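# Close all open drawers without moving the cabinets

## Task

Push every open drawer fully closed, keep the cabinets in their original positions, knock nothing over, and keep the robot upright and level, because a fall or a lasting tilt counts as failure.

## Robot and tools

Robot: a Dexmate Vega on three wheels. The two front wheels steer and drive and the rear caster is passive. It has a Z-folding torso (hip, knee, waist), a pan/tilt head with head_camera, and two 7-joint arms. Each arm ends in a two-finger gripper with its own wrist camera (left_wrist_camera, right_wrist_camera). From above it measures 0.70 m long and 0.63 m wide, and its front edge is 0.35 m ahead of the base origin. Nothing prevents it tipping over, and a fallen robot stays down.

Frames: the base frame sits on the floor at the turning point, 0.185 m behind the front axle. x is forward, y is left, z is up, in metres. chest, left_hand and right_hand are reported in this frame. A hand point lies between the fingers, 0.033 m short of the closed tips. The fingers point along the hand's z and close along its y, and the camera is on the back (-x). Printed hand positions can be off, more so at long reach. base_odometry is in the odometry frame, which is the base frame at scene start. Its heading is in rad, left positive. It counts wheel turns only, so slip reads as travel. turned_by_wheels and turned_by_imu are rad turned since the last result. base_tilt gives forward/right lean in degrees, with roughly 2 degrees of bias.

Tool move: one action per call, plus an optional "cameras" list of head_camera, left_wrist_camera, right_wrist_camera or all. An omitted list means all; [] means none. An empty action just reports state. An action is either "target" alone, or "base" and/or "joints", optionally with "speeds" and "min_time_s".
- "base": exactly one relative offset from where the base last measured itself. {"translate_m": d} moves forward if positive, range -2 to 2 m. {"strafe_m": d} moves left if positive, range -2 to 2 m. {"rotate_rad": d} turns counter-clockwise if positive, range -3.2 to 3.2. The front wheels first steer toward a new direction (about 0.5 s, up to 1.1 s). Heading may drift during a strafe.
- "joints": absolute targets in rad, keyed by joint name. torso_hip_rad runs 0 to 1.57, torso_knee_rad 0 to 3.141, torso_waist_rad -1.57 to 1.57. Chest forward lean = knee - hip - waist. Arm joints are mirrored between sides: right_shoulder_pitch_rad and right_wrist_pitch_rad move the hand down when negative. Grippers run 0 (shut) to 0.785. head_pan_rad is left positive. head_camera_tilt_rad is down positive. Top speeds: arm 0.32 rad/s, torso 0.27, head 1.5, gripper 0.75. Presets (hip, knee, waist): stand 0.469, 1.617, 1.048 (the start); stand_high 0.78, 1.57, 0.44; lean_20 0.52, 1.05, 0.18; lean_45 0.52, 1.05, -0.26; low_lean_45 0, 0, -0.79. Fold posture, listed from shoulder pitch through wrist yaw: left 1, 0.5, -0.6, -2.5, 0, -0.9, 0; right -1, -0.5, 0.6, -2.5, 0, 0.9, 0. Fold the arms before going to low_lean_45.
- "target": an absolute pose for one hand in the base frame. Fields are side ("left"/"right"), x, y, z in m (-3 to 3), pitch_deg (90 = fingers down, 0 = level, -30 to 95), heading_deg (0 = forward, counter-clockwise positive) and optional roll_deg (default 0). Heading and roll run -360 to 360. line_only true demands a straight-line path. The pose is checked against the robot only, not the scene. The hand goes in a straight line up to 45 cm, otherwise on an arc that can swing the elbow wide. After "short (part of ...)", resend the same target.
- "speeds": lower caps for this action. translate_m and strafe_m are 0.04-0.3 m/s. rotate_rad is 0.1-0.6 rad/s.
- "min_time_s": 0.1-8, the minimum duration of the arm and head motions.
Out-of-range values get the action refused, and unknown keys make the call invalid. After a refusal, the remaining calls in that reply are skipped.

Results: "move" reads "done" or the worst status. base_status, joint_status and the *_hand_status lines can read done, off_target (resting away from target, may still push), contact_stop (an arm pressed near full torque for about 0.6 s; the whole arm or torso group halts and holds), time_out, not_followed, reached (within 10 mm and 2 degrees), short, or refused with a reason. "joint command not followed" or "pose unreachable" means the self-collision guard held the arm back. on_its_own lists uncommanded behaviour. The results also give joint_positions, joint torques, motor temperatures, and the images named in "pictures" order. For driving, done means within 0.005 m, 0.015 m sideways, or 0.015 rad. A time_out, or a count near 0.000, means the base was blocked or a wheel could not steer. Try backing off or turning in place.

wait: seconds 0-10, with cameras as in move. zoom_image: camera plus region [x0, y0, x1, y1] in pixels, at most 504x504, taken from that camera's latest image. read_manual: licence texts only. finished_scene: takes the scene number and cannot be undone. The drawers must stay shut without the robot.

Cautions: the base does not stop at furniture and may stay pressed against it. Drive slowly near cabinets so they do not shift. Push drawers gently with a hand or a slow base move, not a slam. Back the arm off after any stop, since pressing heats motors. At 65 °C a MOTOR HOT line appears, and at 80 °C the arm shuts down for 30-60 s. Contact torque at a joint's load limit (shoulders 142, upper-arm roll and elbow 76, forearm and wrist 23.7 N m) triggers a 10 s torque fault. Never let the arms collide or press on each other. Nothing keeps an arm from hitting the torso or base under "joints". Leaning far forward with an arm out can stall wheel steering and risk tipping. The simulation keeps running while you deliberate.

Each tool is called as name(argument=value, ...), one argument or row to a line, values as JSON.

## Session

move(
  joints={"head_pan_rad":1.3,"head_camera_tilt_rad":0.2},
  cameras=["head_camera"],
)

move(
  joints={"head_pan_rad":0,"left_elbow_rad":-1.9,"right_elbow_rad":-1.9,"left_shoulder_pitch_rad":1.9,"right_shoulder_pitch_rad":-1.9},
  cameras=["head_camera"],
)

move(
  joints={"head_pan_rad":-1.3},
  cameras=["head_camera"],
)

Scene clock: 1.53 s.
Joint torques (N m): left_arm=[4.43 -0.94 -0.95 -5.56 0.14 -2.14 0.08] | right_arm=[-3.24 0.85 -0.65 -4.73 0.02 2.14 0.18]
Motor temperatures (°C): left_arm=[27 30 30 30 34 38 35] | right_arm=[29 28 29 31 34 34 35]
move: done
base_odometry: x=+0.000 y=+0.000 heading=+0.000
turned_by_wheels: +0.000
turned_by_imu: +0.000
base_tilt: forward=+0.7 right=-0.1
base_status: not commanded
joint_positions: torso_hip_rad=+0.469 torso_knee_rad=+1.617 torso_waist_rad=+1.048 left_shoulder_pitch_rad=+2.211 left_shoulder_yaw_rad=-0.012 left_upper_arm_roll_rad=-0.018 left_elbow_rad=-1.096 left_forearm_roll_rad=+0.000 left_wrist_pitch_rad=-0.486 left_wrist_yaw_rad=+0.003 left_gripper_rad=+0.005 right_shoulder_pitch_rad=-2.205 right_shoulder_yaw_rad=+0.017 right_upper_arm_roll_rad=+0.000 right_elbow_rad=-1.113 right_forearm_roll_rad=+0.002 right_wrist_pitch_rad=+0.507 right_wrist_yaw_rad=+0.015 right_gripper_rad=+0.005 head_pan_rad=+1.300 head_tilt_rad=+0.000 head_camera_tilt_rad=+0.200
joint_status: all done
chest: x=-0.0111 y=+0.0000 z=+1.4155 quat_wxyz=(+0.999, +0.000, +0.050, +0.000) (m; base frame)
left_hand: x=+0.1837 y=+0.2377 z=+0.5981 quat_wxyz=(+0.408, -0.010, +0.913, +0.007) pitch_deg=+41.8 heading_deg=+1.6 roll_deg=+0.4 back=up (m; base frame)
right_hand: x=+0.2035 y=-0.2175 z=+0.6125 quat_wxyz=(+0.429, +0.006, +0.903, +0.010) pitch_deg=+39.2 heading_deg=+1.0 roll_deg=+1.7 back=up (m; base frame)
pictures: head_camera
Images, in order (width x height): head_camera 896x560.

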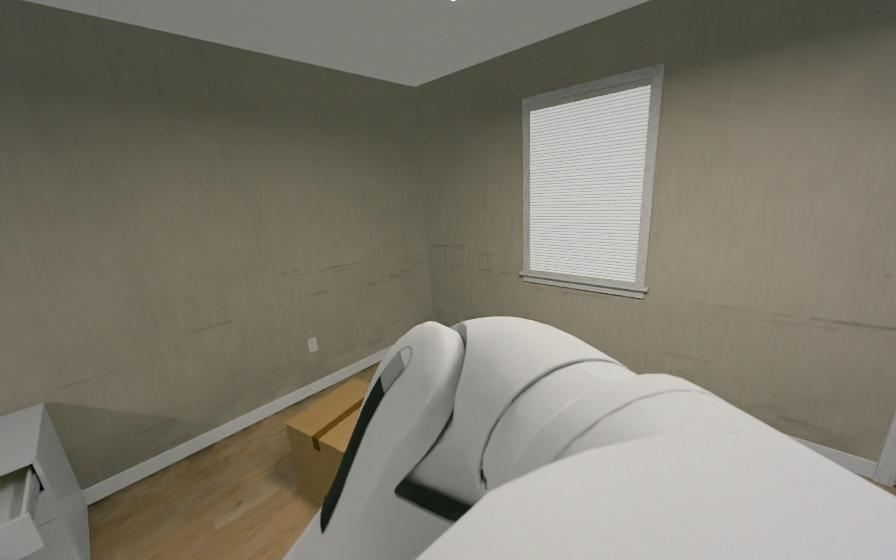

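Scene clock: 5.93 s.
Joint torques (N m): left_arm=[-8.61 -0.55 -0.56 -13.73 -0.09 -1.28 0.14] | right_arm=[11.97 1.87 -0.91 -12.72 -0.07 2.46 0.09]
Motor temperatures (°C): left_arm=[27 30 30 30 34 38 35] | right_arm=[29 28 29 31 34 35 35]
move: done
base_odometry: x=+0.000 y=+0.000 heading=+0.000
turned_by_wheels: +0.000
turned_by_imu: +0.001
base_tilt: forward=+0.7 right=+0.0
base_status: not commanded
joint_positions: torso_hip_rad=+0.469 torso_knee_rad=+1.617 torso_waist_rad=+1.048 left_shoulder_pitch_rad=+1.903 left_shoulder_yaw_rad=-0.012 left_upper_arm_roll_rad=-0.018 left_elbow_rad=-1.894 left_forearm_roll_rad=+0.000 left_wrist_pitch_rad=-0.486 left_wrist_yaw_rad=+0.003 left_gripper_rad=+0.005 right_shoulder_pitch_rad=-1.903 right_shoulder_yaw_rad=+0.017 right_upper_arm_roll_rad=+0.000 right_elbow_rad=-1.894 right_forearm_roll_rad=+0.002 right_wrist_pitch_rad=+0.507 right_wrist_yaw_rad=+0.015 right_gripper_rad=+0.005 head_pan_rad=+0.000 head_tilt_rad=+0.000 head_camera_tilt_rad=+0.200
joint_status: all done
chest: x=-0.0111 y=+0.0000 z=+1.4155 quat_wxyz=(+0.999, +0.000, +0.050, +0.000) (m; base frame)
left_hand: x=+0.5587 y=+0.2422 z=+1.1831 quat_wxyz=(+0.827, -0.009, +0.562, +0.009) pitch_deg=-21.6 heading_deg=+1.5 roll_deg=-0.3 back=up (m; base frame)
right_hand: x=+0.5555 y=-0.2260 z=+1.1917 quat_wxyz=(+0.833, +0.003, +0.553, +0.006) pitch_deg=-22.9 heading_deg=+0.1 roll_deg=+0.8 back=up (m; base frame)
pictures: head_camera
Images, in order (width x height): head_camera 896x560.

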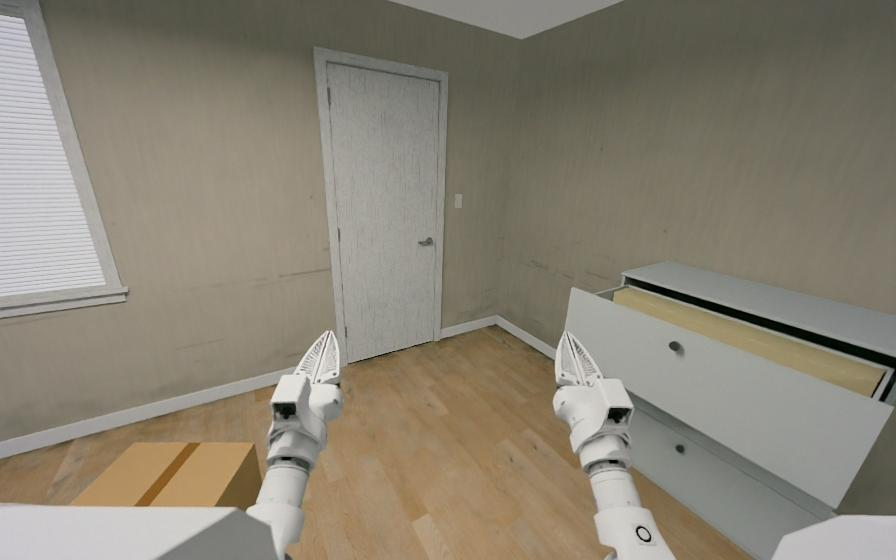

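Scene clock: 7.47 s.
Joint torques (N m): left_arm=[-7.86 -1.23 -0.28 -15.73 0.32 -2.49 -0.19] | right_arm=[12.8 0.69 -0.87 -13.79 -0.03 1.9 0.17]
Motor temperatures (°C): left_arm=[27 30 30 30 34 38 35] | right_arm=[29 28 29 31 34 35 35]
move: done
base_odometry: x=+0.000 y=+0.000 heading=+0.000
turned_by_wheels: +0.000
turned_by_imu: +0.000
base_tilt: forward=+0.7 right=-0.1
base_status: not commanded
joint_positions: torso_hip_rad=+0.469 torso_knee_rad=+1.617 torso_waist_rad=+1.048 left_shoulder_pitch_rad=+1.900 left_shoulder_yaw_rad=-0.012 left_upper_arm_roll_rad=-0.018 left_elbow_rad=-1.899 left_forearm_roll_rad=+0.000 left_wrist_pitch_rad=-0.486 left_wrist_yaw_rad=+0.003 left_gripper_rad=+0.005 right_shoulder_pitch_rad=-1.901 right_shoulder_yaw_rad=+0.017 right_upper_arm_roll_rad=+0.000 right_elbow_rad=-1.899 right_forearm_roll_rad=+0.002 right_wrist_pitch_rad=+0.507 right_wrist_yaw_rad=+0.015 right_gripper_rad=+0.005 head_pan_rad=-1.300 head_tilt_rad=+0.000 head_camera_tilt_rad=+0.200
joint_status: all done
chest: x=-0.0111 y=+0.0000 z=+1.4155 quat_wxyz=(+0.999, +0.000, +0.050, +0.000) (m; base frame)
left_hand: x=+0.5587 y=+0.2422 z=+1.1881 quat_wxyz=(+0.829, -0.009, +0.559, +0.009) pitch_deg=-22.1 heading_deg=+1.5 roll_deg=-0.3 back=up (m; base frame)
right_hand: x=+0.5555 y=-0.2260 z=+1.1962 quat_wxyz=(+0.835, +0.003, +0.550, +0.006) pitch_deg=-23.3 heading_deg=+0.1 roll_deg=+0.8 back=up (m; base frame)
pictures: head_camera
Images, in order (width x height): head_camera 896x560.

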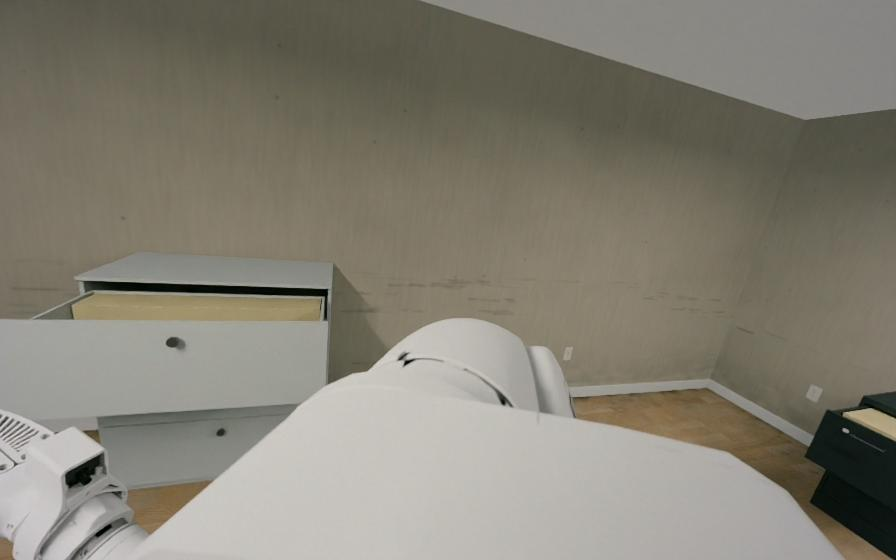

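move(
  base={"rotate_rad":-1.08},
  joints={"head_pan_rad":0.0,"head_camera_tilt_rad":0.3},
  cameras=[],
)

move(
  target={"side":"left","x":0.65,"y":0.2,"z":0.83,"pitch_deg":20,"heading_deg":0},
)

Scene clock: 29.80 s.
Joint torques (N m): left_arm=[-7.03 0.81 0.5 -13.84 -0.42 -2.08 -0.18] | right_arm=[11.48 0.53 -0.78 -11.85 -0.06 2.16 0.18]
Motor temperatures (°C): left_arm=[27 30 30 31 34 38 35] | right_arm=[30 28 29 32 34 35 35]
move: done
base_odometry: x=+0.001 y=+0.000 heading=-1.082
turned_by_wheels: -1.082
turned_by_imu: -1.060
base_tilt: forward=+0.7 right=-0.1
base_status: done
joint_positions: torso_hip_rad=+0.469 torso_knee_rad=+1.617 torso_waist_rad=+1.048 left_shoulder_pitch_rad=+1.900 left_shoulder_yaw_rad=-0.012 left_upper_arm_roll_rad=-0.018 left_elbow_rad=-1.900 left_forearm_roll_rad=+0.000 left_wrist_pitch_rad=-0.486 left_wrist_yaw_rad=+0.003 left_gripper_rad=+0.005 right_shoulder_pitch_rad=-1.900 right_shoulder_yaw_rad=+0.017 right_upper_arm_roll_rad=+0.000 right_elbow_rad=-1.900 right_forearm_roll_rad=+0.002 right_wrist_pitch_rad=+0.507 right_wrist_yaw_rad=+0.015 right_gripper_rad=+0.005 head_pan_rad=+0.000 head_tilt_rad=+0.000 head_camera_tilt_rad=+0.300
joint_status: all done
chest: x=-0.0111 y=+0.0000 z=+1.4155 quat_wxyz=(+0.999, +0.000, +0.050, +0.000) (m; base frame)
left_hand: x=+0.5588 y=+0.2422 z=+1.1884 quat_wxyz=(+0.829, -0.009, +0.559, +0.009) pitch_deg=-22.1 heading_deg=+1.5 roll_deg=-0.3 back=up (m; base frame)
right_hand: x=+0.5555 y=-0.2260 z=+1.1964 quat_wxyz=(+0.835, +0.003, +0.550, +0.006) pitch_deg=-23.3 heading_deg=+0.1 roll_deg=+0.8 back=up (m; base frame)
pictures: none
No camera images: "cameras" was empty.

Scene clock: 33.43 s.
Joint torques (N m): left_arm=[-13.63 0.73 1.65 -14.31 -0.06 -1.6 0] | right_arm=[10.92 0.07 -0.59 -11.78 -0.15 2.67 0.12]
Motor temperatures (°C): left_arm=[27 30 30 31 34 38 35] | right_arm=[30 28 29 32 34 35 35]
move: done
base_odometry: x=+0.001 y=+0.000 heading=-1.082
turned_by_wheels: +0.000
turned_by_imu: +0.001
base_tilt: forward=+0.7 right=-0.1
base_status: not commanded
joint_positions: torso_hip_rad=+0.469 torso_knee_rad=+1.617 torso_waist_rad=+1.048 left_shoulder_pitch_rad=+1.561 left_shoulder_yaw_rad=+0.072 left_upper_arm_roll_rad=+0.152 left_elbow_rad=-1.350 left_forearm_roll_rad=-0.109 left_wrist_pitch_rad=+0.017 left_wrist_yaw_rad=+0.132 left_gripper_rad=+0.005 right_shoulder_pitch_rad=-1.900 right_shoulder_yaw_rad=+0.017 right_upper_arm_roll_rad=+0.000 right_elbow_rad=-1.900 right_forearm_roll_rad=+0.002 right_wrist_pitch_rad=+0.507 right_wrist_yaw_rad=+0.015 right_gripper_rad=+0.005 head_pan_rad=+0.000 head_tilt_rad=+0.000 head_camera_tilt_rad=+0.300
joint_status: not commanded
chest: x=-0.0111 y=+0.0000 z=+1.4155 quat_wxyz=(+0.999, +0.000, +0.050, +0.000) (m; base frame)
left_hand: x=+0.6501 y=+0.2000 z=+0.8334 quat_wxyz=(+0.577, -0.001, +0.817, -0.001) pitch_deg=+19.6 heading_deg=+0.0 roll_deg=-0.1 back=up (m; base frame)
left_hand_status: reached (checked arc [the straight line was blocked], planned for 2.1 s): 3 mm and 0.4 deg off.
right_hand: x=+0.5555 y=-0.2260 z=+1.1964 quat_wxyz=(+0.835, +0.003, +0.550, +0.006) pitch_deg=-23.3 heading_deg=+0.1 roll_deg=+0.8 back=up (m; base frame)
pictures: head_camera, left_wrist_camera, right_wrist_camera
Images, in order (width x height): head_camera 896x560, left_wrist_camera 672x420, right_wrist_camera 672x420.

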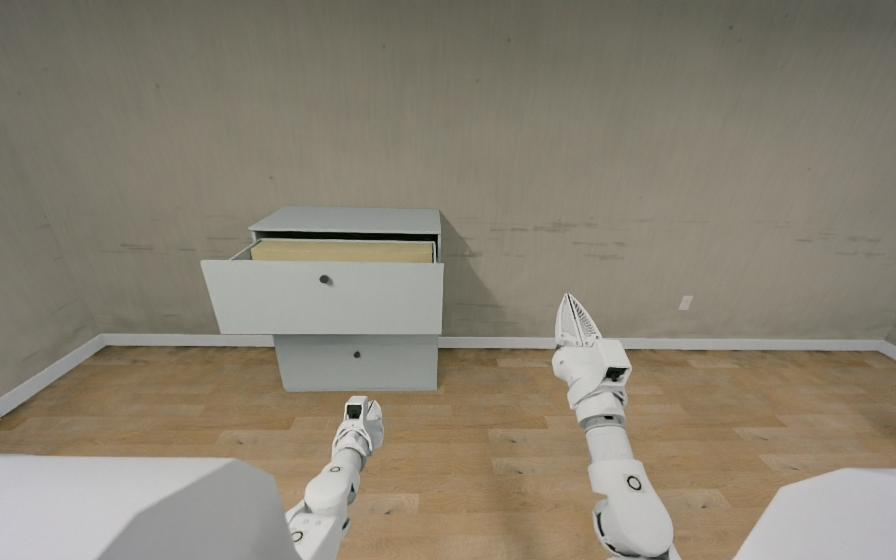

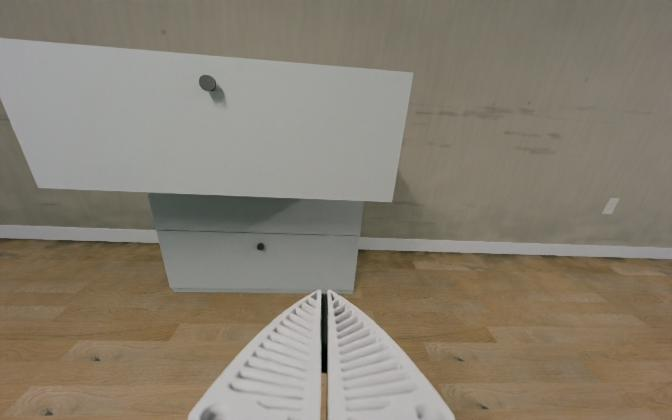

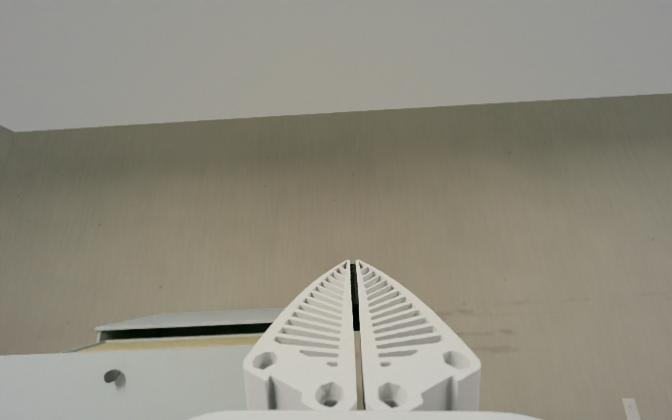

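move(
  base={"strafe_m":0.33},
  cameras=[],
)

move(
  base={"translate_m":0.55},
  cameras=["head_camera","left_wrist_camera"],
)

Scene clock: 47.90 s.
Joint torques (N m): left_arm=[-12.61 0.36 0.97 -11.62 -0.42 -2.62 0.43] | right_arm=[12 0.52 -1.05 -12.47 -0.1 2.44 0.15]
Motor temperatures (°C): left_arm=[28 30 30 31 34 38 35] | right_arm=[30 28 29 32 34 35 35]
move: done
base_odometry: x=+0.291 y=+0.157 heading=-1.077
turned_by_wheels: +0.005
turned_by_imu: +0.004
base_tilt: forward=+0.7 right=-0.1
base_status: done
joint_positions: torso_hip_rad=+0.469 torso_knee_rad=+1.617 torso_waist_rad=+1.048 left_shoulder_pitch_rad=+1.557 left_shoulder_yaw_rad=+0.073 left_upper_arm_roll_rad=+0.154 left_elbow_rad=-1.343 left_forearm_roll_rad=-0.110 left_wrist_pitch_rad=+0.023 left_wrist_yaw_rad=+0.133 left_gripper_rad=+0.005 right_shoulder_pitch_rad=-1.900 right_shoulder_yaw_rad=+0.017 right_upper_arm_roll_rad=+0.000 right_elbow_rad=-1.900 right_forearm_roll_rad=+0.002 right_wrist_pitch_rad=+0.507 right_wrist_yaw_rad=+0.015 right_gripper_rad=+0.005 head_pan_rad=+0.000 head_tilt_rad=+0.000 head_camera_tilt_rad=+0.300
joint_status: not commanded
chest: x=-0.0111 y=+0.0000 z=+1.4155 quat_wxyz=(+0.999, +0.000, +0.050, +0.000) (m; base frame)
left_hand: x=+0.6498 y=+0.2000 z=+0.8297 quat_wxyz=(+0.573, +0.000, +0.819, +0.000) pitch_deg=+20.0 heading_deg=+0.0 roll_deg=+0.0 back=up (m; base frame)
right_hand: x=+0.5555 y=-0.2260 z=+1.1964 quat_wxyz=(+0.835, +0.003, +0.550, +0.006) pitch_deg=-23.3 heading_deg=+0.1 roll_deg=+0.8 back=up (m; base frame)
pictures: none
No camera images: "cameras" was empty.

Scene clock: 51.63 s.
Joint torques (N m): left_arm=[-11.52 0.31 -2 -14.99 0.34 -2.71 -0.07] | right_arm=[10.54 0.07 -0.82 -12.5 -0.07 1.82 0.21]
Motor temperatures (°C): left_arm=[28 30 30 31 34 38 35] | right_arm=[30 28 29 32 34 35 35]
move: done
base_odometry: x=+0.553 y=-0.327 heading=-1.077
turned_by_wheels: +0.000
turned_by_imu: +0.000
base_tilt: forward=+0.7 right=-0.1
base_status: done
joint_positions: torso_hip_rad=+0.469 torso_knee_rad=+1.617 torso_waist_rad=+1.048 left_shoulder_pitch_rad=+1.557 left_shoulder_yaw_rad=+0.073 left_upper_arm_roll_rad=+0.154 left_elbow_rad=-1.343 left_forearm_roll_rad=-0.110 left_wrist_pitch_rad=+0.023 left_wrist_yaw_rad=+0.133 left_gripper_rad=+0.005 right_shoulder_pitch_rad=-1.900 right_shoulder_yaw_rad=+0.017 right_upper_arm_roll_rad=+0.000 right_elbow_rad=-1.900 right_forearm_roll_rad=+0.002 right_wrist_pitch_rad=+0.507 right_wrist_yaw_rad=+0.015 right_gripper_rad=+0.005 head_pan_rad=+0.000 head_tilt_rad=+0.000 head_camera_tilt_rad=+0.300
joint_status: not commanded
chest: x=-0.0109 y=+0.0000 z=+1.4155 quat_wxyz=(+0.999, +0.000, +0.050, +0.000) (m; base frame)
left_hand: x=+0.6498 y=+0.2000 z=+0.8294 quat_wxyz=(+0.573, +0.000, +0.819, +0.000) pitch_deg=+20.1 heading_deg=+0.0 roll_deg=+0.0 back=up (m; base frame)
right_hand: x=+0.5557 y=-0.2260 z=+1.1963 quat_wxyz=(+0.835, +0.003, +0.550, +0.006) pitch_deg=-23.3 heading_deg=+0.1 roll_deg=+0.8 back=up (m; base frame)
pictures: head_camera, left_wrist_camera
Images, in order (width x height): head_camera 896x560, left_wrist_camera 672x420.

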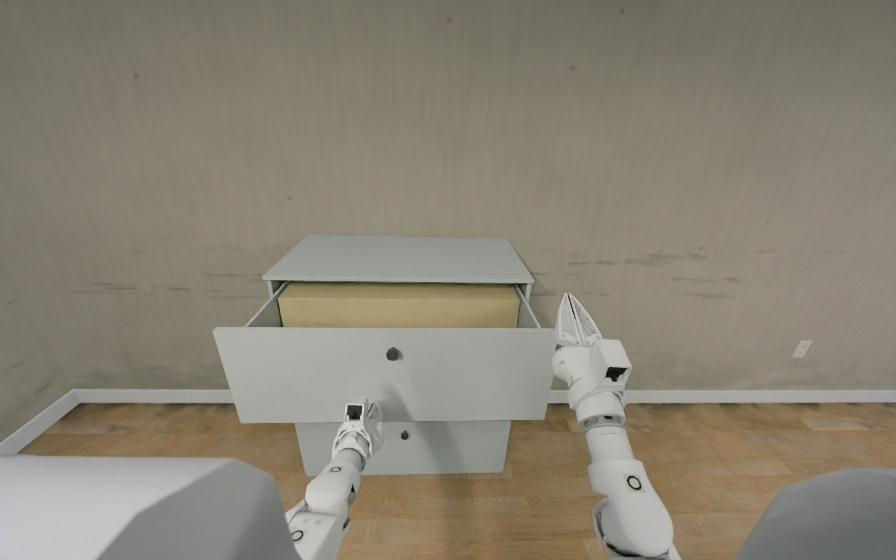

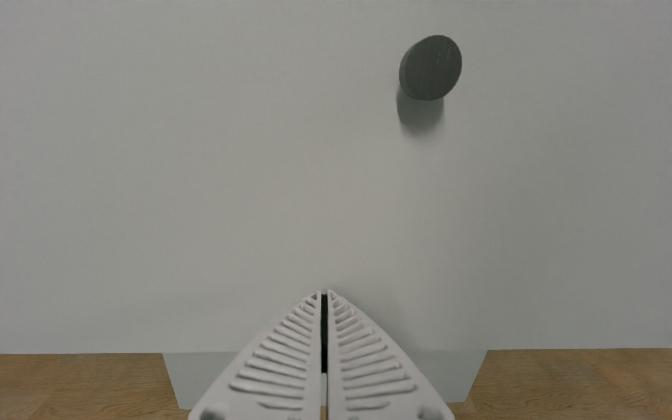

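move(
  base={"translate_m":0.33},
  speeds={"translate_m":0.1},
  cameras=["head_camera","left_wrist_camera"],
)

Scene clock: 62.30 s.
Joint torques (N m): left_arm=[-12.55 -0.85 -1.62 -14.39 -0.18 -2.72 -0.38] | right_arm=[11.13 0.64 -0.7 -12.18 -0.02 2.65 0.19]
Motor temperatures (°C): left_arm=[28 30 30 31 34 38 35] | right_arm=[30 28 29 33 34 35 35]
move: done
base_odometry: x=+0.710 y=-0.617 heading=-1.078
turned_by_wheels: +0.000
turned_by_imu: +0.001
base_tilt: forward=+0.7 right=-0.1
base_status: done
joint_positions: torso_hip_rad=+0.469 torso_knee_rad=+1.617 torso_waist_rad=+1.048 left_shoulder_pitch_rad=+1.557 left_shoulder_yaw_rad=+0.073 left_upper_arm_roll_rad=+0.154 left_elbow_rad=-1.343 left_forearm_roll_rad=-0.110 left_wrist_pitch_rad=+0.023 left_wrist_yaw_rad=+0.133 left_gripper_rad=+0.005 right_shoulder_pitch_rad=-1.900 right_shoulder_yaw_rad=+0.017 right_upper_arm_roll_rad=+0.000 right_elbow_rad=-1.900 right_forearm_roll_rad=+0.002 right_wrist_pitch_rad=+0.507 right_wrist_yaw_rad=+0.015 right_gripper_rad=+0.005 head_pan_rad=+0.000 head_tilt_rad=+0.000 head_camera_tilt_rad=+0.300
joint_status: not commanded
chest: x=-0.0110 y=+0.0000 z=+1.4155 quat_wxyz=(+0.999, +0.000, +0.050, +0.000) (m; base frame)
left_hand: x=+0.6498 y=+0.2001 z=+0.8295 quat_wxyz=(+0.573, +0.000, +0.819, +0.000) pitch_deg=+20.1 heading_deg=+0.0 roll_deg=+0.0 back=up (m; base frame)
right_hand: x=+0.5556 y=-0.2260 z=+1.1964 quat_wxyz=(+0.835, +0.003, +0.550, +0.006) pitch_deg=-23.3 heading_deg=+0.1 roll_deg=+0.8 back=up (m; base frame)
pictures: head_camera, left_wrist_camera
Images, in order (width x height): head_camera 896x560, left_wrist_camera 672x420.

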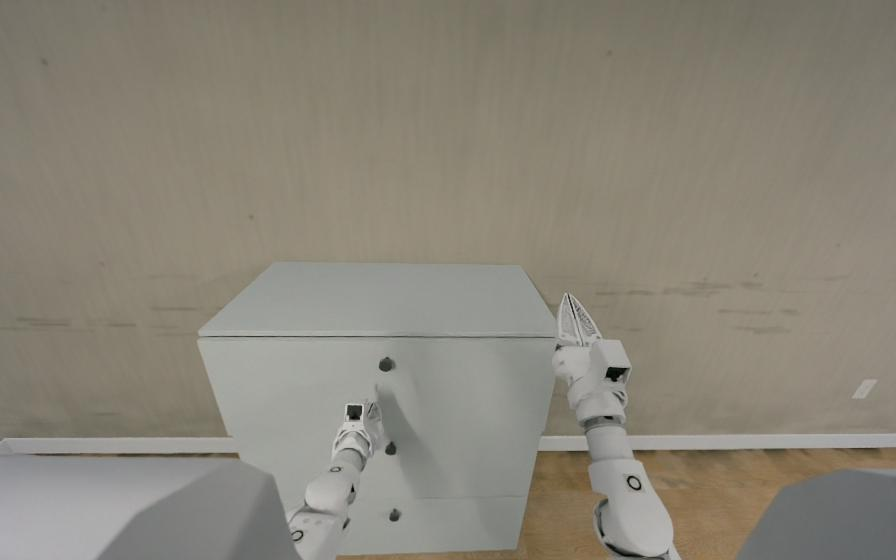

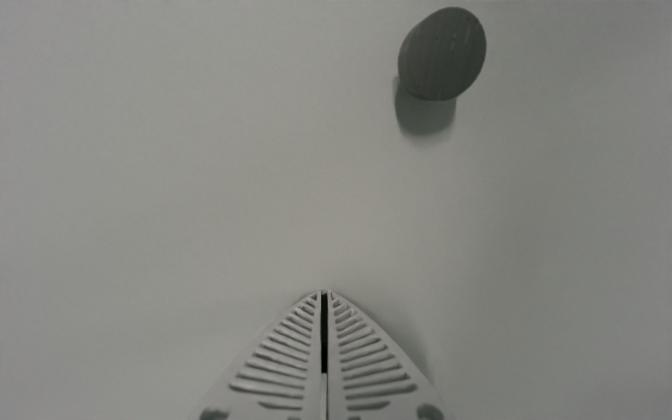

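zoom_image(
  camera="head_camera",
  region=[420, 300, 620, 500],
)

move(
  base={"translate_m":0.04},
  speeds={"translate_m":0.05},
  cameras=["head_camera","left_wrist_camera"],
)

zoom_image(
  camera="head_camera",
  region=[420, 300, 620, 500],
)

Scaled by 2.520 from the camera's 896x560 image, which has a finer 960x600 frame.

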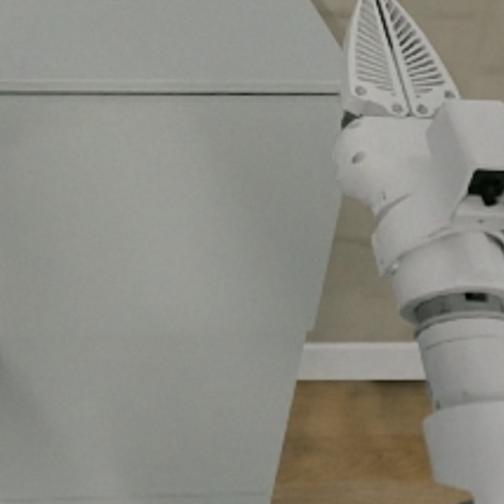

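Scene clock: 68.50 s.
Joint torques (N m): left_arm=[-28.81 -1.39 -3.74 -23.8 0.53 -5.04 -0.35] | right_arm=[10.07 0.54 -0.89 -12.44 -0.01 2.77 0.18]
Motor temperatures (°C): left_arm=[28 30 30 32 34 39 35] | right_arm=[30 28 29 33 34 35 35]
move: done
base_odometry: x=+0.729 y=-0.652 heading=-1.078
turned_by_wheels: +0.000
turned_by_imu: +0.001
base_tilt: forward=+0.6 right=-0.1
base_status: done
joint_positions: torso_hip_rad=+0.469 torso_knee_rad=+1.617 torso_waist_rad=+1.048 left_shoulder_pitch_rad=+1.558 left_shoulder_yaw_rad=+0.073 left_upper_arm_roll_rad=+0.154 left_elbow_rad=-1.343 left_forearm_roll_rad=-0.110 left_wrist_pitch_rad=+0.024 left_wrist_yaw_rad=+0.133 left_gripper_rad=+0.005 right_shoulder_pitch_rad=-1.900 right_shoulder_yaw_rad=+0.017 right_upper_arm_roll_rad=+0.000 right_elbow_rad=-1.900 right_forearm_roll_rad=+0.002 right_wrist_pitch_rad=+0.507 right_wrist_yaw_rad=+0.015 right_gripper_rad=+0.005 head_pan_rad=+0.000 head_tilt_rad=+0.000 head_camera_tilt_rad=+0.300
joint_status: not commanded
chest: x=-0.0116 y=+0.0000 z=+1.4155 quat_wxyz=(+0.999, +0.000, +0.050, +0.000) (m; base frame)
left_hand: x=+0.6487 y=+0.2000 z=+0.8284 quat_wxyz=(+0.572, +0.000, +0.820, +0.000) pitch_deg=+20.2 heading_deg=+0.0 roll_deg=+0.0 back=up (m; base frame)
right_hand: x=+0.5551 y=-0.2260 z=+1.1967 quat_wxyz=(+0.835, +0.003, +0.550, +0.006) pitch_deg=-23.3 heading_deg=+0.1 roll_deg=+0.8 back=up (m; base frame)
pictures: head_camera, left_wrist_camera
Images, in order (width x height): head_camera 896x560, left_wrist_camera 672x420.

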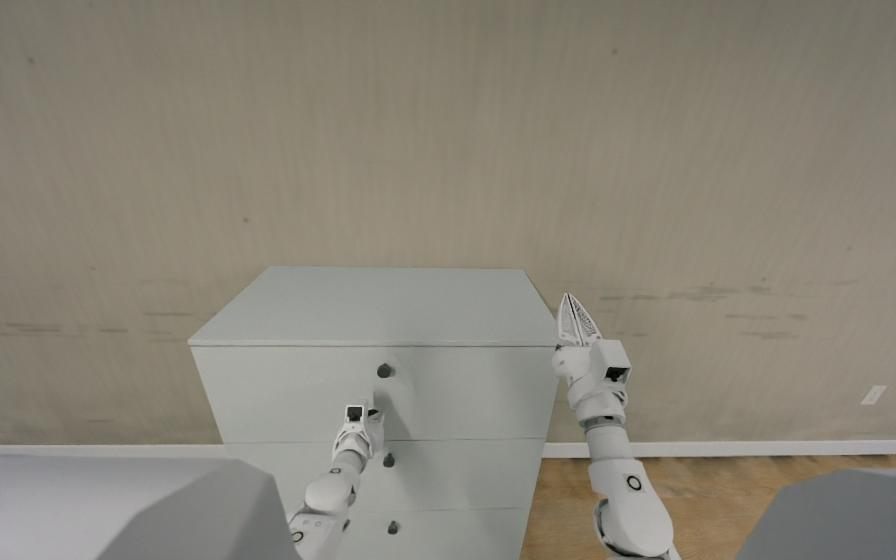

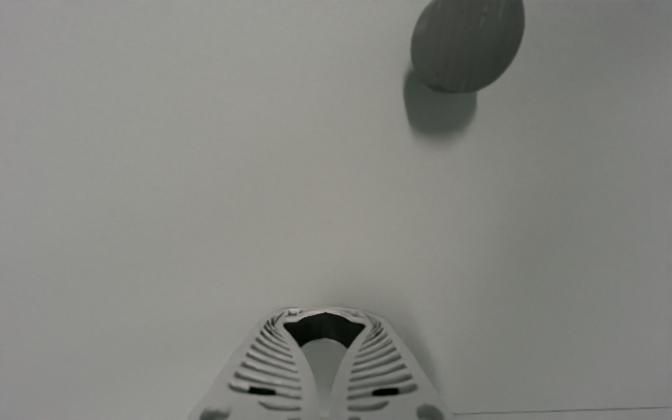

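Scaled by 2.520 from the camera's 896x560 image, which has a finer 960x600 frame.

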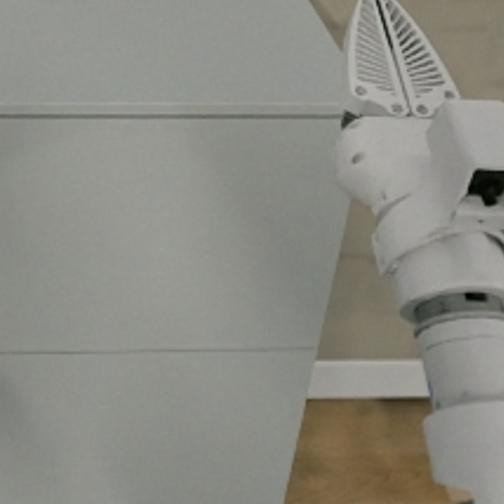

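move(
  base={"translate_m":-0.6},
  joints={"head_pan_rad":-1.2,"head_camera_tilt_rad":0.25},
  cameras=["head_camera"],
)

Scene clock: 78.37 s.
Joint torques (N m): left_arm=[-12.89 -0.21 -2.24 -13.64 0.57 -1.81 0.21] | right_arm=[10.21 0.38 -0.99 -12.95 -0.12 2.2 0.12]
Motor temperatures (°C): left_arm=[29 30 30 32 34 40 35] | right_arm=[30 28 29 33 34 35 35]
move: done
base_odometry: x=+0.444 y=-0.124 heading=-1.078
turned_by_wheels: -0.001
turned_by_imu: +0.000
base_tilt: forward=+0.6 right=-0.1
base_status: done
joint_positions: torso_hip_rad=+0.469 torso_knee_rad=+1.617 torso_waist_rad=+1.048 left_shoulder_pitch_rad=+1.557 left_shoulder_yaw_rad=+0.073 left_upper_arm_roll_rad=+0.154 left_elbow_rad=-1.343 left_forearm_roll_rad=-0.110 left_wrist_pitch_rad=+0.023 left_wrist_yaw_rad=+0.133 left_gripper_rad=+0.005 right_shoulder_pitch_rad=-1.900 right_shoulder_yaw_rad=+0.017 right_upper_arm_roll_rad=+0.000 right_elbow_rad=-1.900 right_forearm_roll_rad=+0.002 right_wrist_pitch_rad=+0.507 right_wrist_yaw_rad=+0.015 right_gripper_rad=+0.005 head_pan_rad=-1.200 head_tilt_rad=+0.000 head_camera_tilt_rad=+0.250
joint_status: all done
chest: x=-0.0111 y=+0.0000 z=+1.4155 quat_wxyz=(+0.999, +0.000, +0.050, +0.000) (m; base frame)
left_hand: x=+0.6498 y=+0.1999 z=+0.8295 quat_wxyz=(+0.573, +0.000, +0.819, +0.000) pitch_deg=+20.0 heading_deg=+0.0 roll_deg=+0.0 back=up (m; base frame)
right_hand: x=+0.5555 y=-0.2260 z=+1.1964 quat_wxyz=(+0.835, +0.003, +0.550, +0.006) pitch_deg=-23.3 heading_deg=+0.1 roll_deg=+0.8 back=up (m; base frame)
pictures: head_camera
Images, in order (width x height): head_camera 896x560.

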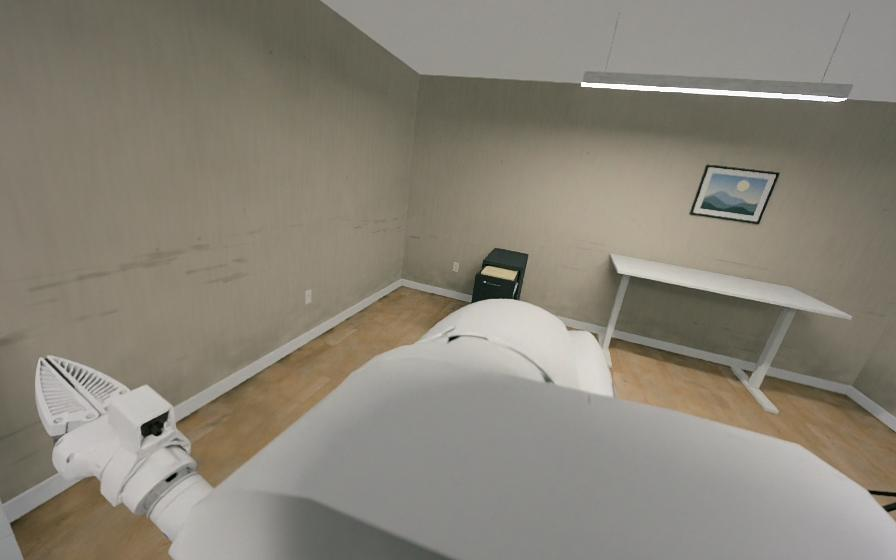

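move(
  base={"rotate_rad":-1.57},
  joints={"head_pan_rad":0.0,"head_camera_tilt_rad":-0.1,"left_shoulder_pitch_rad":1.9,"left_elbow_rad":-1.9,"torso_hip_rad":0,"torso_knee_rad":0.5,"torso_waist_rad":0},
  cameras=["head_camera"],
)

Scene clock: 91.87 s.
Joint torques (N m): left_arm=[5.39 1.64 -1.75 -12.92 0.23 -2.73 -0.39] | right_arm=[4.7 0.18 -0.89 -10.88 -0.12 2.67 0.17]
Motor temperatures (°C): left_arm=[28 30 30 32 34 39 35] | right_arm=[30 28 29 33 34 35 35]
move: done
base_odometry: x=+0.445 y=-0.126 heading=-2.651
turned_by_wheels: -1.572
turned_by_imu: -1.541
base_tilt: forward=+0.6 right=-0.1
base_status: done
joint_positions: torso_hip_rad=+0.000 torso_knee_rad=+0.500 torso_waist_rad=+0.000 left_shoulder_pitch_rad=+1.900 left_shoulder_yaw_rad=+0.073 left_upper_arm_roll_rad=+0.154 left_elbow_rad=-1.900 left_forearm_roll_rad=-0.110 left_wrist_pitch_rad=+0.023 left_wrist_yaw_rad=+0.133 left_gripper_rad=+0.005 right_shoulder_pitch_rad=-1.900 right_shoulder_yaw_rad=+0.017 right_upper_arm_roll_rad=+0.000 right_elbow_rad=-1.900 right_forearm_roll_rad=+0.002 right_wrist_pitch_rad=+0.507 right_wrist_yaw_rad=+0.015 right_gripper_rad=+0.005 head_pan_rad=+0.000 head_tilt_rad=+0.000 head_camera_tilt_rad=-0.100
joint_status: all done
chest: x=+0.0121 y=+0.0000 z=+1.0850 quat_wxyz=(+0.969, +0.000, +0.247, +0.000) (m; base frame)
left_hand: x=+0.3843 y=+0.1710 z=+0.4498 quat_wxyz=(+0.491, -0.027, +0.870, -0.038) pitch_deg=+31.1 heading_deg=-2.6 roll_deg=-6.2 back=up (m; base frame)
right_hand: x=+0.4488 y=-0.2260 z=+0.6627 quat_wxyz=(+0.709, +0.005, +0.705, +0.005) pitch_deg=-0.4 heading_deg=+0.0 roll_deg=+0.8 back=up (m; base frame)
pictures: head_camera
Images, in order (width x height): head_camera 896x560.

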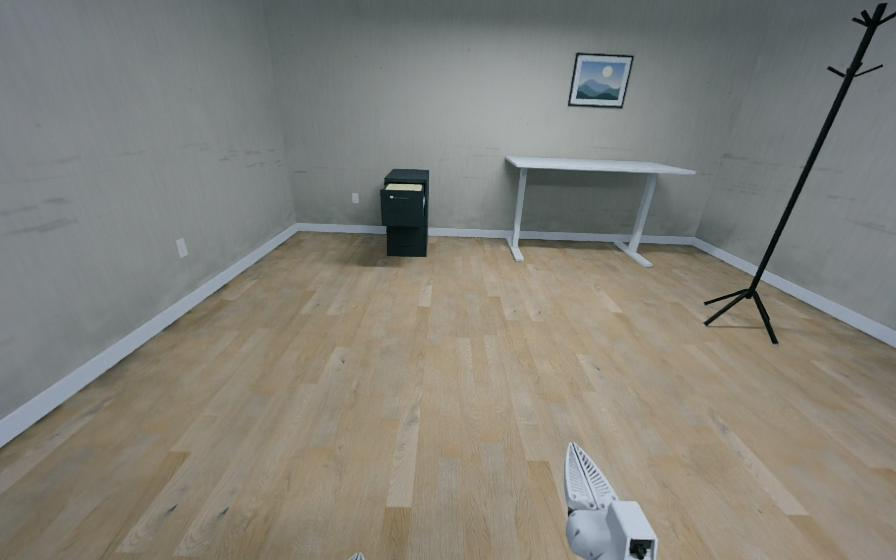

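move(
  target={"side":"left","x":0.65,"y":0.2,"z":0.62,"pitch_deg":12,"heading_deg":0},
  cameras=[],
)

move(
  base={"rotate_rad":-0.05},
  joints={"right_elbow_rad":-2.3},
  cameras=[],
)

move(
  base={"translate_m":1.3},
  cameras=["head_camera","left_wrist_camera"],
)

Scene clock: 106.77 s.
Joint torques (N m): left_arm=[-8.98 1.53 -3.91 -14.92 0.43 -2.6 -0.42] | right_arm=[5.74 0.93 -0.83 -11.33 0.05 2.33 0.09]
Motor temperatures (°C): left_arm=[28 30 30 32 34 39 35] | right_arm=[30 28 29 33 34 35 35]
move: done
base_odometry: x=+0.445 y=-0.126 heading=-2.651
turned_by_wheels: +0.000
turned_by_imu: +0.001
base_tilt: forward=+0.6 right=-0.1
base_status: not commanded
joint_positions: torso_hip_rad=+0.000 torso_knee_rad=+0.500 torso_waist_rad=+0.000 left_shoulder_pitch_rad=+1.357 left_shoulder_yaw_rad=+0.074 left_upper_arm_roll_rad=+0.120 left_elbow_rad=-1.795 left_forearm_roll_rad=-0.066 left_wrist_pitch_rad=+0.142 left_wrist_yaw_rad=+0.134 left_gripper_rad=+0.005 right_shoulder_pitch_rad=-1.900 right_shoulder_yaw_rad=+0.017 right_upper_arm_roll_rad=+0.000 right_elbow_rad=-1.900 right_forearm_roll_rad=+0.002 right_wrist_pitch_rad=+0.507 right_wrist_yaw_rad=+0.015 right_gripper_rad=+0.005 head_pan_rad=+0.000 head_tilt_rad=+0.000 head_camera_tilt_rad=-0.100
joint_status: not commanded
chest: x=+0.0121 y=+0.0000 z=+1.0850 quat_wxyz=(+0.969, +0.000, +0.247, +0.000) (m; base frame)
left_hand: x=+0.6475 y=+0.1996 z=+0.6177 quat_wxyz=(+0.628, +0.000, +0.778, +0.000) pitch_deg=+12.2 heading_deg=+0.0 roll_deg=-0.1 back=up (m; base frame)
left_hand_status: reached (straight line, planned for 2.1 s): 3 mm and 0.2 deg off.
right_hand: x=+0.4488 y=-0.2260 z=+0.6627 quat_wxyz=(+0.709, +0.005, +0.705, +0.005) pitch_deg=-0.4 heading_deg=+0.0 roll_deg=+0.8 back=up (m; base frame)
pictures: none
No camera images: "cameras" was empty.

Scene clock: 109.83 s.
Joint torques (N m): left_arm=[-10.6 3.97 -3.42 -11.55 -0.05 -2.65 -0.8] | right_arm=[5.8 -0.24 -0.66 -13.95 -0.02 2.4 0.18]
Motor temperatures (°C): left_arm=[28 30 30 32 34 39 35] | right_arm=[30 28 29 33 34 35 35]
move: done
base_odometry: x=+0.445 y=-0.126 heading=-2.700
turned_by_wheels: -0.050
turned_by_imu: -0.048
base_tilt: forward=+0.6 right=+0.0
base_status: done
joint_positions: torso_hip_rad=+0.000 torso_knee_rad=+0.500 torso_waist_rad=+0.000 left_shoulder_pitch_rad=+1.351 left_shoulder_yaw_rad=+0.074 left_upper_arm_roll_rad=+0.120 left_elbow_rad=-1.792 left_forearm_roll_rad=-0.065 left_wrist_pitch_rad=+0.142 left_wrist_yaw_rad=+0.134 left_gripper_rad=+0.005 right_shoulder_pitch_rad=-1.900 right_shoulder_yaw_rad=+0.017 right_upper_arm_roll_rad=+0.000 right_elbow_rad=-2.293 right_forearm_roll_rad=+0.002 right_wrist_pitch_rad=+0.507 right_wrist_yaw_rad=+0.015 right_gripper_rad=+0.005 head_pan_rad=+0.000 head_tilt_rad=+0.000 head_camera_tilt_rad=-0.100
joint_status: all done
chest: x=+0.0121 y=+0.0000 z=+1.0850 quat_wxyz=(+0.969, +0.000, +0.247, +0.000) (m; base frame)
left_hand: x=+0.6498 y=+0.1999 z=+0.6197 quat_wxyz=(+0.629, +0.000, +0.777, +0.000) pitch_deg=+12.0 heading_deg=+0.0 roll_deg=+0.0 back=up (m; base frame)
right_hand: x=+0.4628 y=-0.2292 z=+0.9162 quat_wxyz=(+0.834, +0.003, +0.552, +0.003) pitch_deg=-22.9 heading_deg=-0.2 roll_deg=+0.5 back=up (m; base frame)
pictures: none
No camera images: "cameras" was empty.

Scene clock: 115.97 s.
Joint torques (N m): left_arm=[-8.86 1.38 -3.97 -13.18 -0.03 -3.04 -0.11] | right_arm=[5.97 -0.78 -0.92 -12.28 -0.05 2.61 0.2]
Motor temperatures (°C): left_arm=[28 30 30 32 34 39 35] | right_arm=[30 28 29 33 34 35 35]
move: done
base_odometry: x=-0.729 y=-0.684 heading=-2.701
turned_by_wheels: -0.001
turned_by_imu: +0.000
base_tilt: forward=+0.6 right=+0.0
base_status: done
joint_positions: torso_hip_rad=+0.000 torso_knee_rad=+0.500 torso_waist_rad=+0.000 left_shoulder_pitch_rad=+1.351 left_shoulder_yaw_rad=+0.074 left_upper_arm_roll_rad=+0.120 left_elbow_rad=-1.792 left_forearm_roll_rad=-0.065 left_wrist_pitch_rad=+0.142 left_wrist_yaw_rad=+0.134 left_gripper_rad=+0.005 right_shoulder_pitch_rad=-1.900 right_shoulder_yaw_rad=+0.017 right_upper_arm_roll_rad=+0.000 right_elbow_rad=-2.300 right_forearm_roll_rad=+0.002 right_wrist_pitch_rad=+0.507 right_wrist_yaw_rad=+0.015 right_gripper_rad=+0.005 head_pan_rad=+0.000 head_tilt_rad=+0.000 head_camera_tilt_rad=-0.100
joint_status: not commanded
chest: x=+0.0122 y=+0.0000 z=+1.0850 quat_wxyz=(+0.969, +0.000, +0.247, +0.000) (m; base frame)
left_hand: x=+0.6499 y=+0.1999 z=+0.6196 quat_wxyz=(+0.629, +0.000, +0.777, +0.000) pitch_deg=+12.0 heading_deg=+0.0 roll_deg=+0.0 back=up (m; base frame)
right_hand: x=+0.4623 y=-0.2293 z=+0.9201 quat_wxyz=(+0.835, +0.003, +0.550, +0.002) pitch_deg=-23.3 heading_deg=-0.2 roll_deg=+0.5 back=up (m; base frame)
pictures: head_camera, left_wrist_camera
Images, in order (width x height): head_camera 896x560, left_wrist_camera 672x420.

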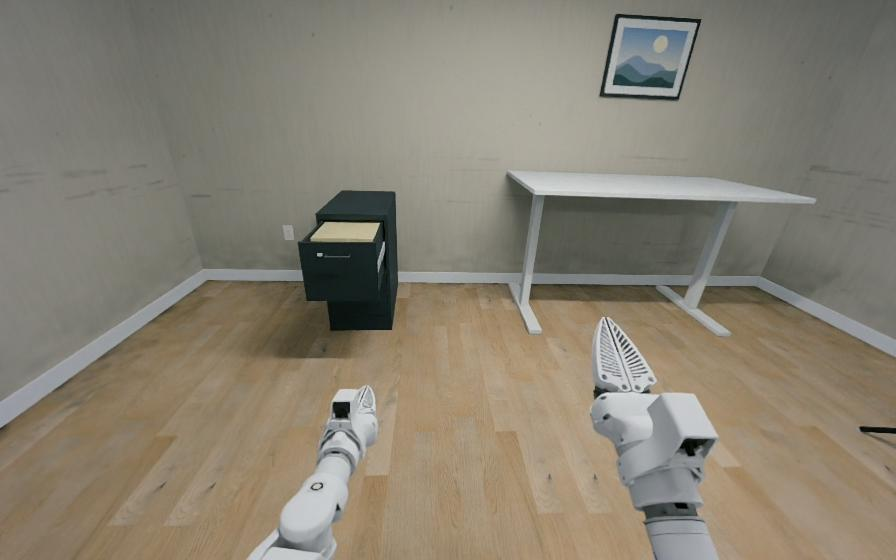

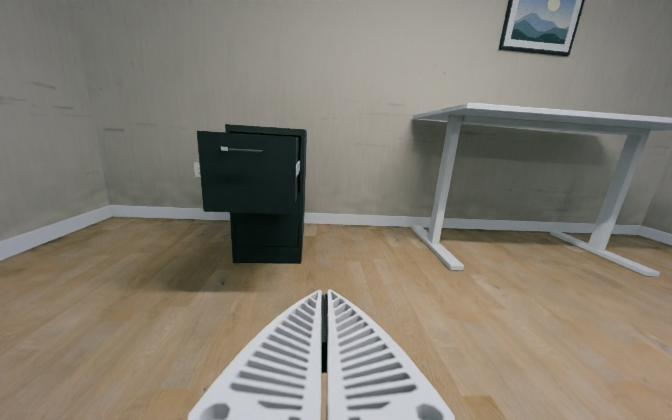

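move(
  base={"strafe_m":0.28},
  cameras=[],
)

move(
  base={"translate_m":0.55},
  cameras=["head_camera","left_wrist_camera"],
)

move(
  base={"translate_m":0.3},
  speeds={"translate_m":0.1},
  cameras=["head_camera","left_wrist_camera"],
)

Scene clock: 128.10 s.
Joint torques (N m): left_arm=[-11.51 -0.52 0.3 -13.7 0.68 -2.3 -0.19] | right_arm=[6.18 0.87 -0.93 -12.66 -0.03 2.14 -0.04]
Motor temperatures (°C): left_arm=[28 30 30 32 34 39 35] | right_arm=[30 28 29 33 34 35 35]
move: done
base_odometry: x=-0.609 y=-0.937 heading=-2.701
turned_by_wheels: +0.000
turned_by_imu: -0.004
base_tilt: forward=+0.7 right=-0.1
base_status: done
joint_positions: torso_hip_rad=+0.000 torso_knee_rad=+0.500 torso_waist_rad=+0.000 left_shoulder_pitch_rad=+1.351 left_shoulder_yaw_rad=+0.074 left_upper_arm_roll_rad=+0.120 left_elbow_rad=-1.792 left_forearm_roll_rad=-0.065 left_wrist_pitch_rad=+0.142 left_wrist_yaw_rad=+0.134 left_gripper_rad=+0.005 right_shoulder_pitch_rad=-1.900 right_shoulder_yaw_rad=+0.017 right_upper_arm_roll_rad=+0.000 right_elbow_rad=-2.300 right_forearm_roll_rad=+0.002 right_wrist_pitch_rad=+0.507 right_wrist_yaw_rad=+0.015 right_gripper_rad=+0.005 head_pan_rad=+0.000 head_tilt_rad=+0.000 head_camera_tilt_rad=-0.100
joint_status: not commanded
chest: x=+0.0122 y=+0.0000 z=+1.0850 quat_wxyz=(+0.969, +0.000, +0.247, +0.000) (m; base frame)
left_hand: x=+0.6499 y=+0.1999 z=+0.6196 quat_wxyz=(+0.629, +0.000, +0.777, +0.000) pitch_deg=+12.0 heading_deg=+0.0 roll_deg=+0.0 back=up (m; base frame)
right_hand: x=+0.4623 y=-0.2293 z=+0.9201 quat_wxyz=(+0.835, +0.003, +0.550, +0.002) pitch_deg=-23.3 heading_deg=-0.2 roll_deg=+0.5 back=up (m; base frame)
pictures: none
No camera images: "cameras" was empty.

Scene clock: 132.03 s.
Joint torques (N m): left_arm=[-7.68 2.2 0.46 -15.2 0.9 -3.59 -0.1] | right_arm=[5.64 -0.3 -0.79 -12.18 -0.07 2.26 0.4]
Motor temperatures (°C): left_arm=[28 30 30 32 34 39 35] | right_arm=[30 28 29 33 34 35 35]
move: done
base_odometry: x=-1.106 y=-1.173 heading=-2.701
turned_by_wheels: +0.000
turned_by_imu: +0.001
base_tilt: forward=+0.6 right=-0.1
base_status: done
joint_positions: torso_hip_rad=+0.000 torso_knee_rad=+0.500 torso_waist_rad=+0.000 left_shoulder_pitch_rad=+1.351 left_shoulder_yaw_rad=+0.074 left_upper_arm_roll_rad=+0.120 left_elbow_rad=-1.792 left_forearm_roll_rad=-0.065 left_wrist_pitch_rad=+0.142 left_wrist_yaw_rad=+0.134 left_gripper_rad=+0.005 right_shoulder_pitch_rad=-1.900 right_shoulder_yaw_rad=+0.017 right_upper_arm_roll_rad=+0.000 right_elbow_rad=-2.300 right_forearm_roll_rad=+0.002 right_wrist_pitch_rad=+0.507 right_wrist_yaw_rad=+0.015 right_gripper_rad=+0.005 head_pan_rad=+0.000 head_tilt_rad=+0.000 head_camera_tilt_rad=-0.100
joint_status: not commanded
chest: x=+0.0122 y=+0.0000 z=+1.0850 quat_wxyz=(+0.969, +0.000, +0.247, +0.000) (m; base frame)
left_hand: x=+0.6499 y=+0.1999 z=+0.6196 quat_wxyz=(+0.629, +0.000, +0.777, +0.000) pitch_deg=+12.0 heading_deg=+0.0 roll_deg=+0.0 back=up (m; base frame)
right_hand: x=+0.4623 y=-0.2293 z=+0.9201 quat_wxyz=(+0.835, +0.003, +0.550, +0.002) pitch_deg=-23.3 heading_deg=-0.2 roll_deg=+0.5 back=up (m; base frame)
pictures: head_camera, left_wrist_camera
Images, in order (width x height): head_camera 896x560, left_wrist_camera 672x420.

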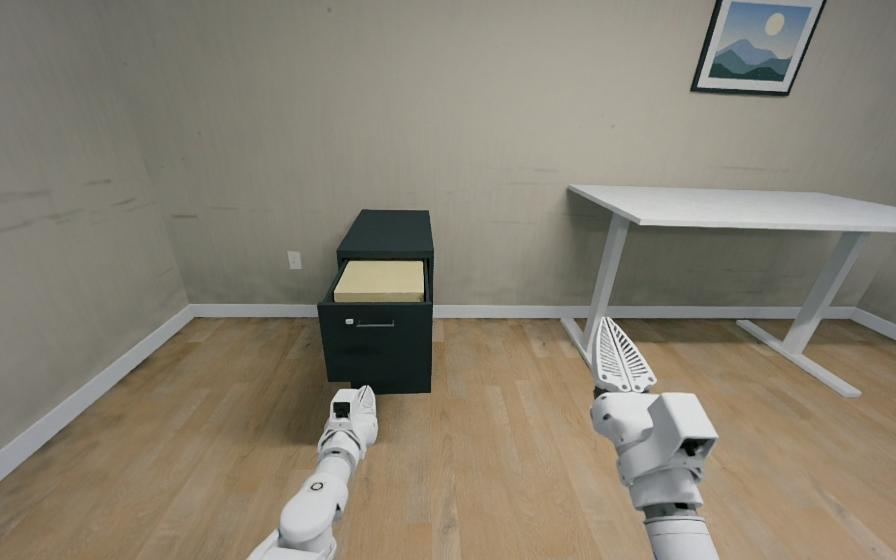

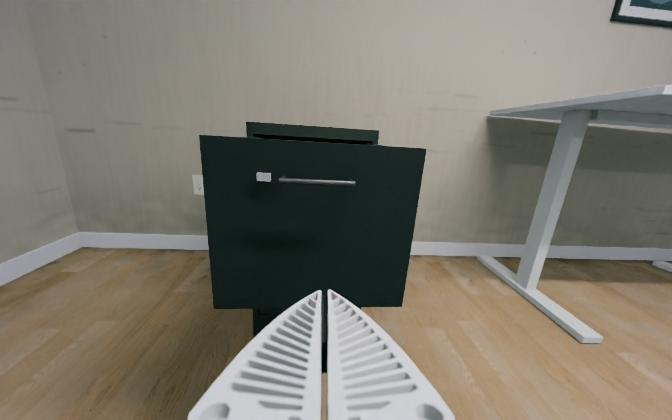

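Scene clock: 135.90 s.
Joint torques (N m): left_arm=[-10.69 -0.37 0.32 -15.41 0.36 -2.08 0.01] | right_arm=[7.03 0.74 -0.72 -12.01 -0.06 2.02 0.22]
Motor temperatures (°C): left_arm=[28 30 30 32 34 39 35] | right_arm=[30 28 29 33 34 35 35]
move: done
base_odometry: x=-1.377 y=-1.302 heading=-2.702
turned_by_wheels: +0.000
turned_by_imu: +0.000
base_tilt: forward=+0.6 right=+0.0
base_status: done
joint_positions: torso_hip_rad=+0.000 torso_knee_rad=+0.500 torso_waist_rad=+0.000 left_shoulder_pitch_rad=+1.351 left_shoulder_yaw_rad=+0.074 left_upper_arm_roll_rad=+0.120 left_elbow_rad=-1.792 left_forearm_roll_rad=-0.065 left_wrist_pitch_rad=+0.142 left_wrist_yaw_rad=+0.134 left_gripper_rad=+0.005 right_shoulder_pitch_rad=-1.900 right_shoulder_yaw_rad=+0.017 right_upper_arm_roll_rad=+0.000 right_elbow_rad=-2.300 right_forearm_roll_rad=+0.002 right_wrist_pitch_rad=+0.507 right_wrist_yaw_rad=+0.015 right_gripper_rad=+0.005 head_pan_rad=+0.000 head_tilt_rad=+0.000 head_camera_tilt_rad=-0.100
joint_status: not commanded
chest: x=+0.0122 y=+0.0000 z=+1.0850 quat_wxyz=(+0.969, +0.000, +0.247, +0.000) (m; base frame)
left_hand: x=+0.6498 y=+0.2000 z=+0.6195 quat_wxyz=(+0.629, +0.000, +0.777, +0.000) pitch_deg=+12.0 heading_deg=+0.0 roll_deg=+0.0 back=up (m; base frame)
right_hand: x=+0.4623 y=-0.2293 z=+0.9202 quat_wxyz=(+0.835, +0.003, +0.550, +0.002) pitch_deg=-23.3 heading_deg=-0.2 roll_deg=+0.5 back=up (m; base frame)
pictures: head_camera, left_wrist_camera
Images, in order (width x height): head_camera 896x560, left_wrist_camera 672x420.

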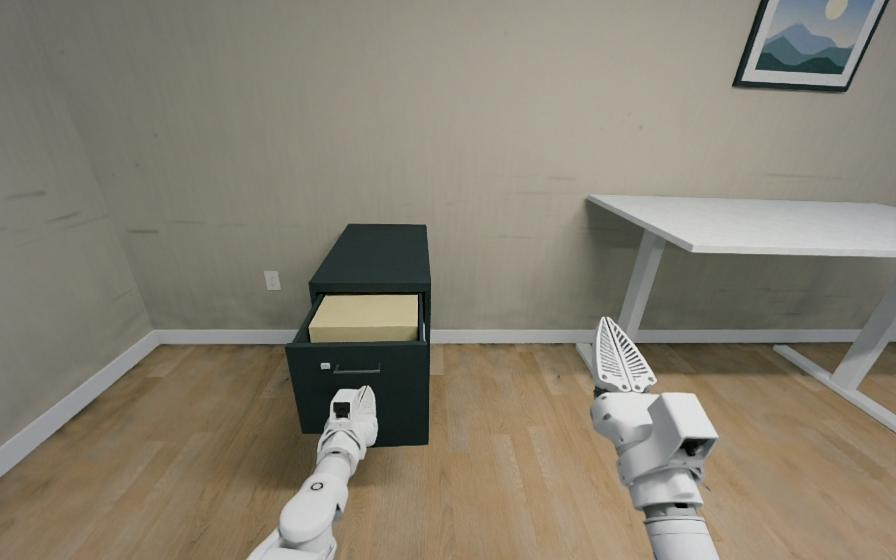

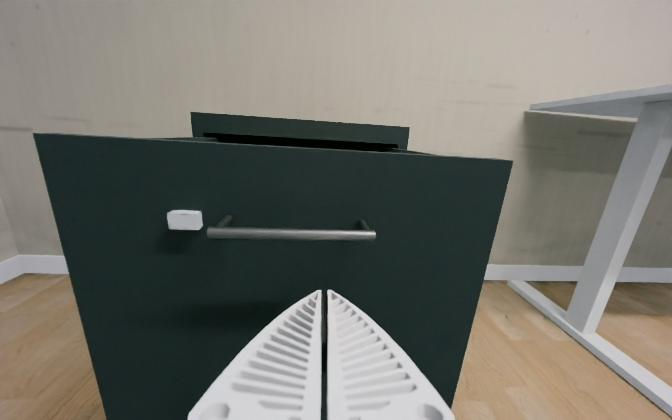

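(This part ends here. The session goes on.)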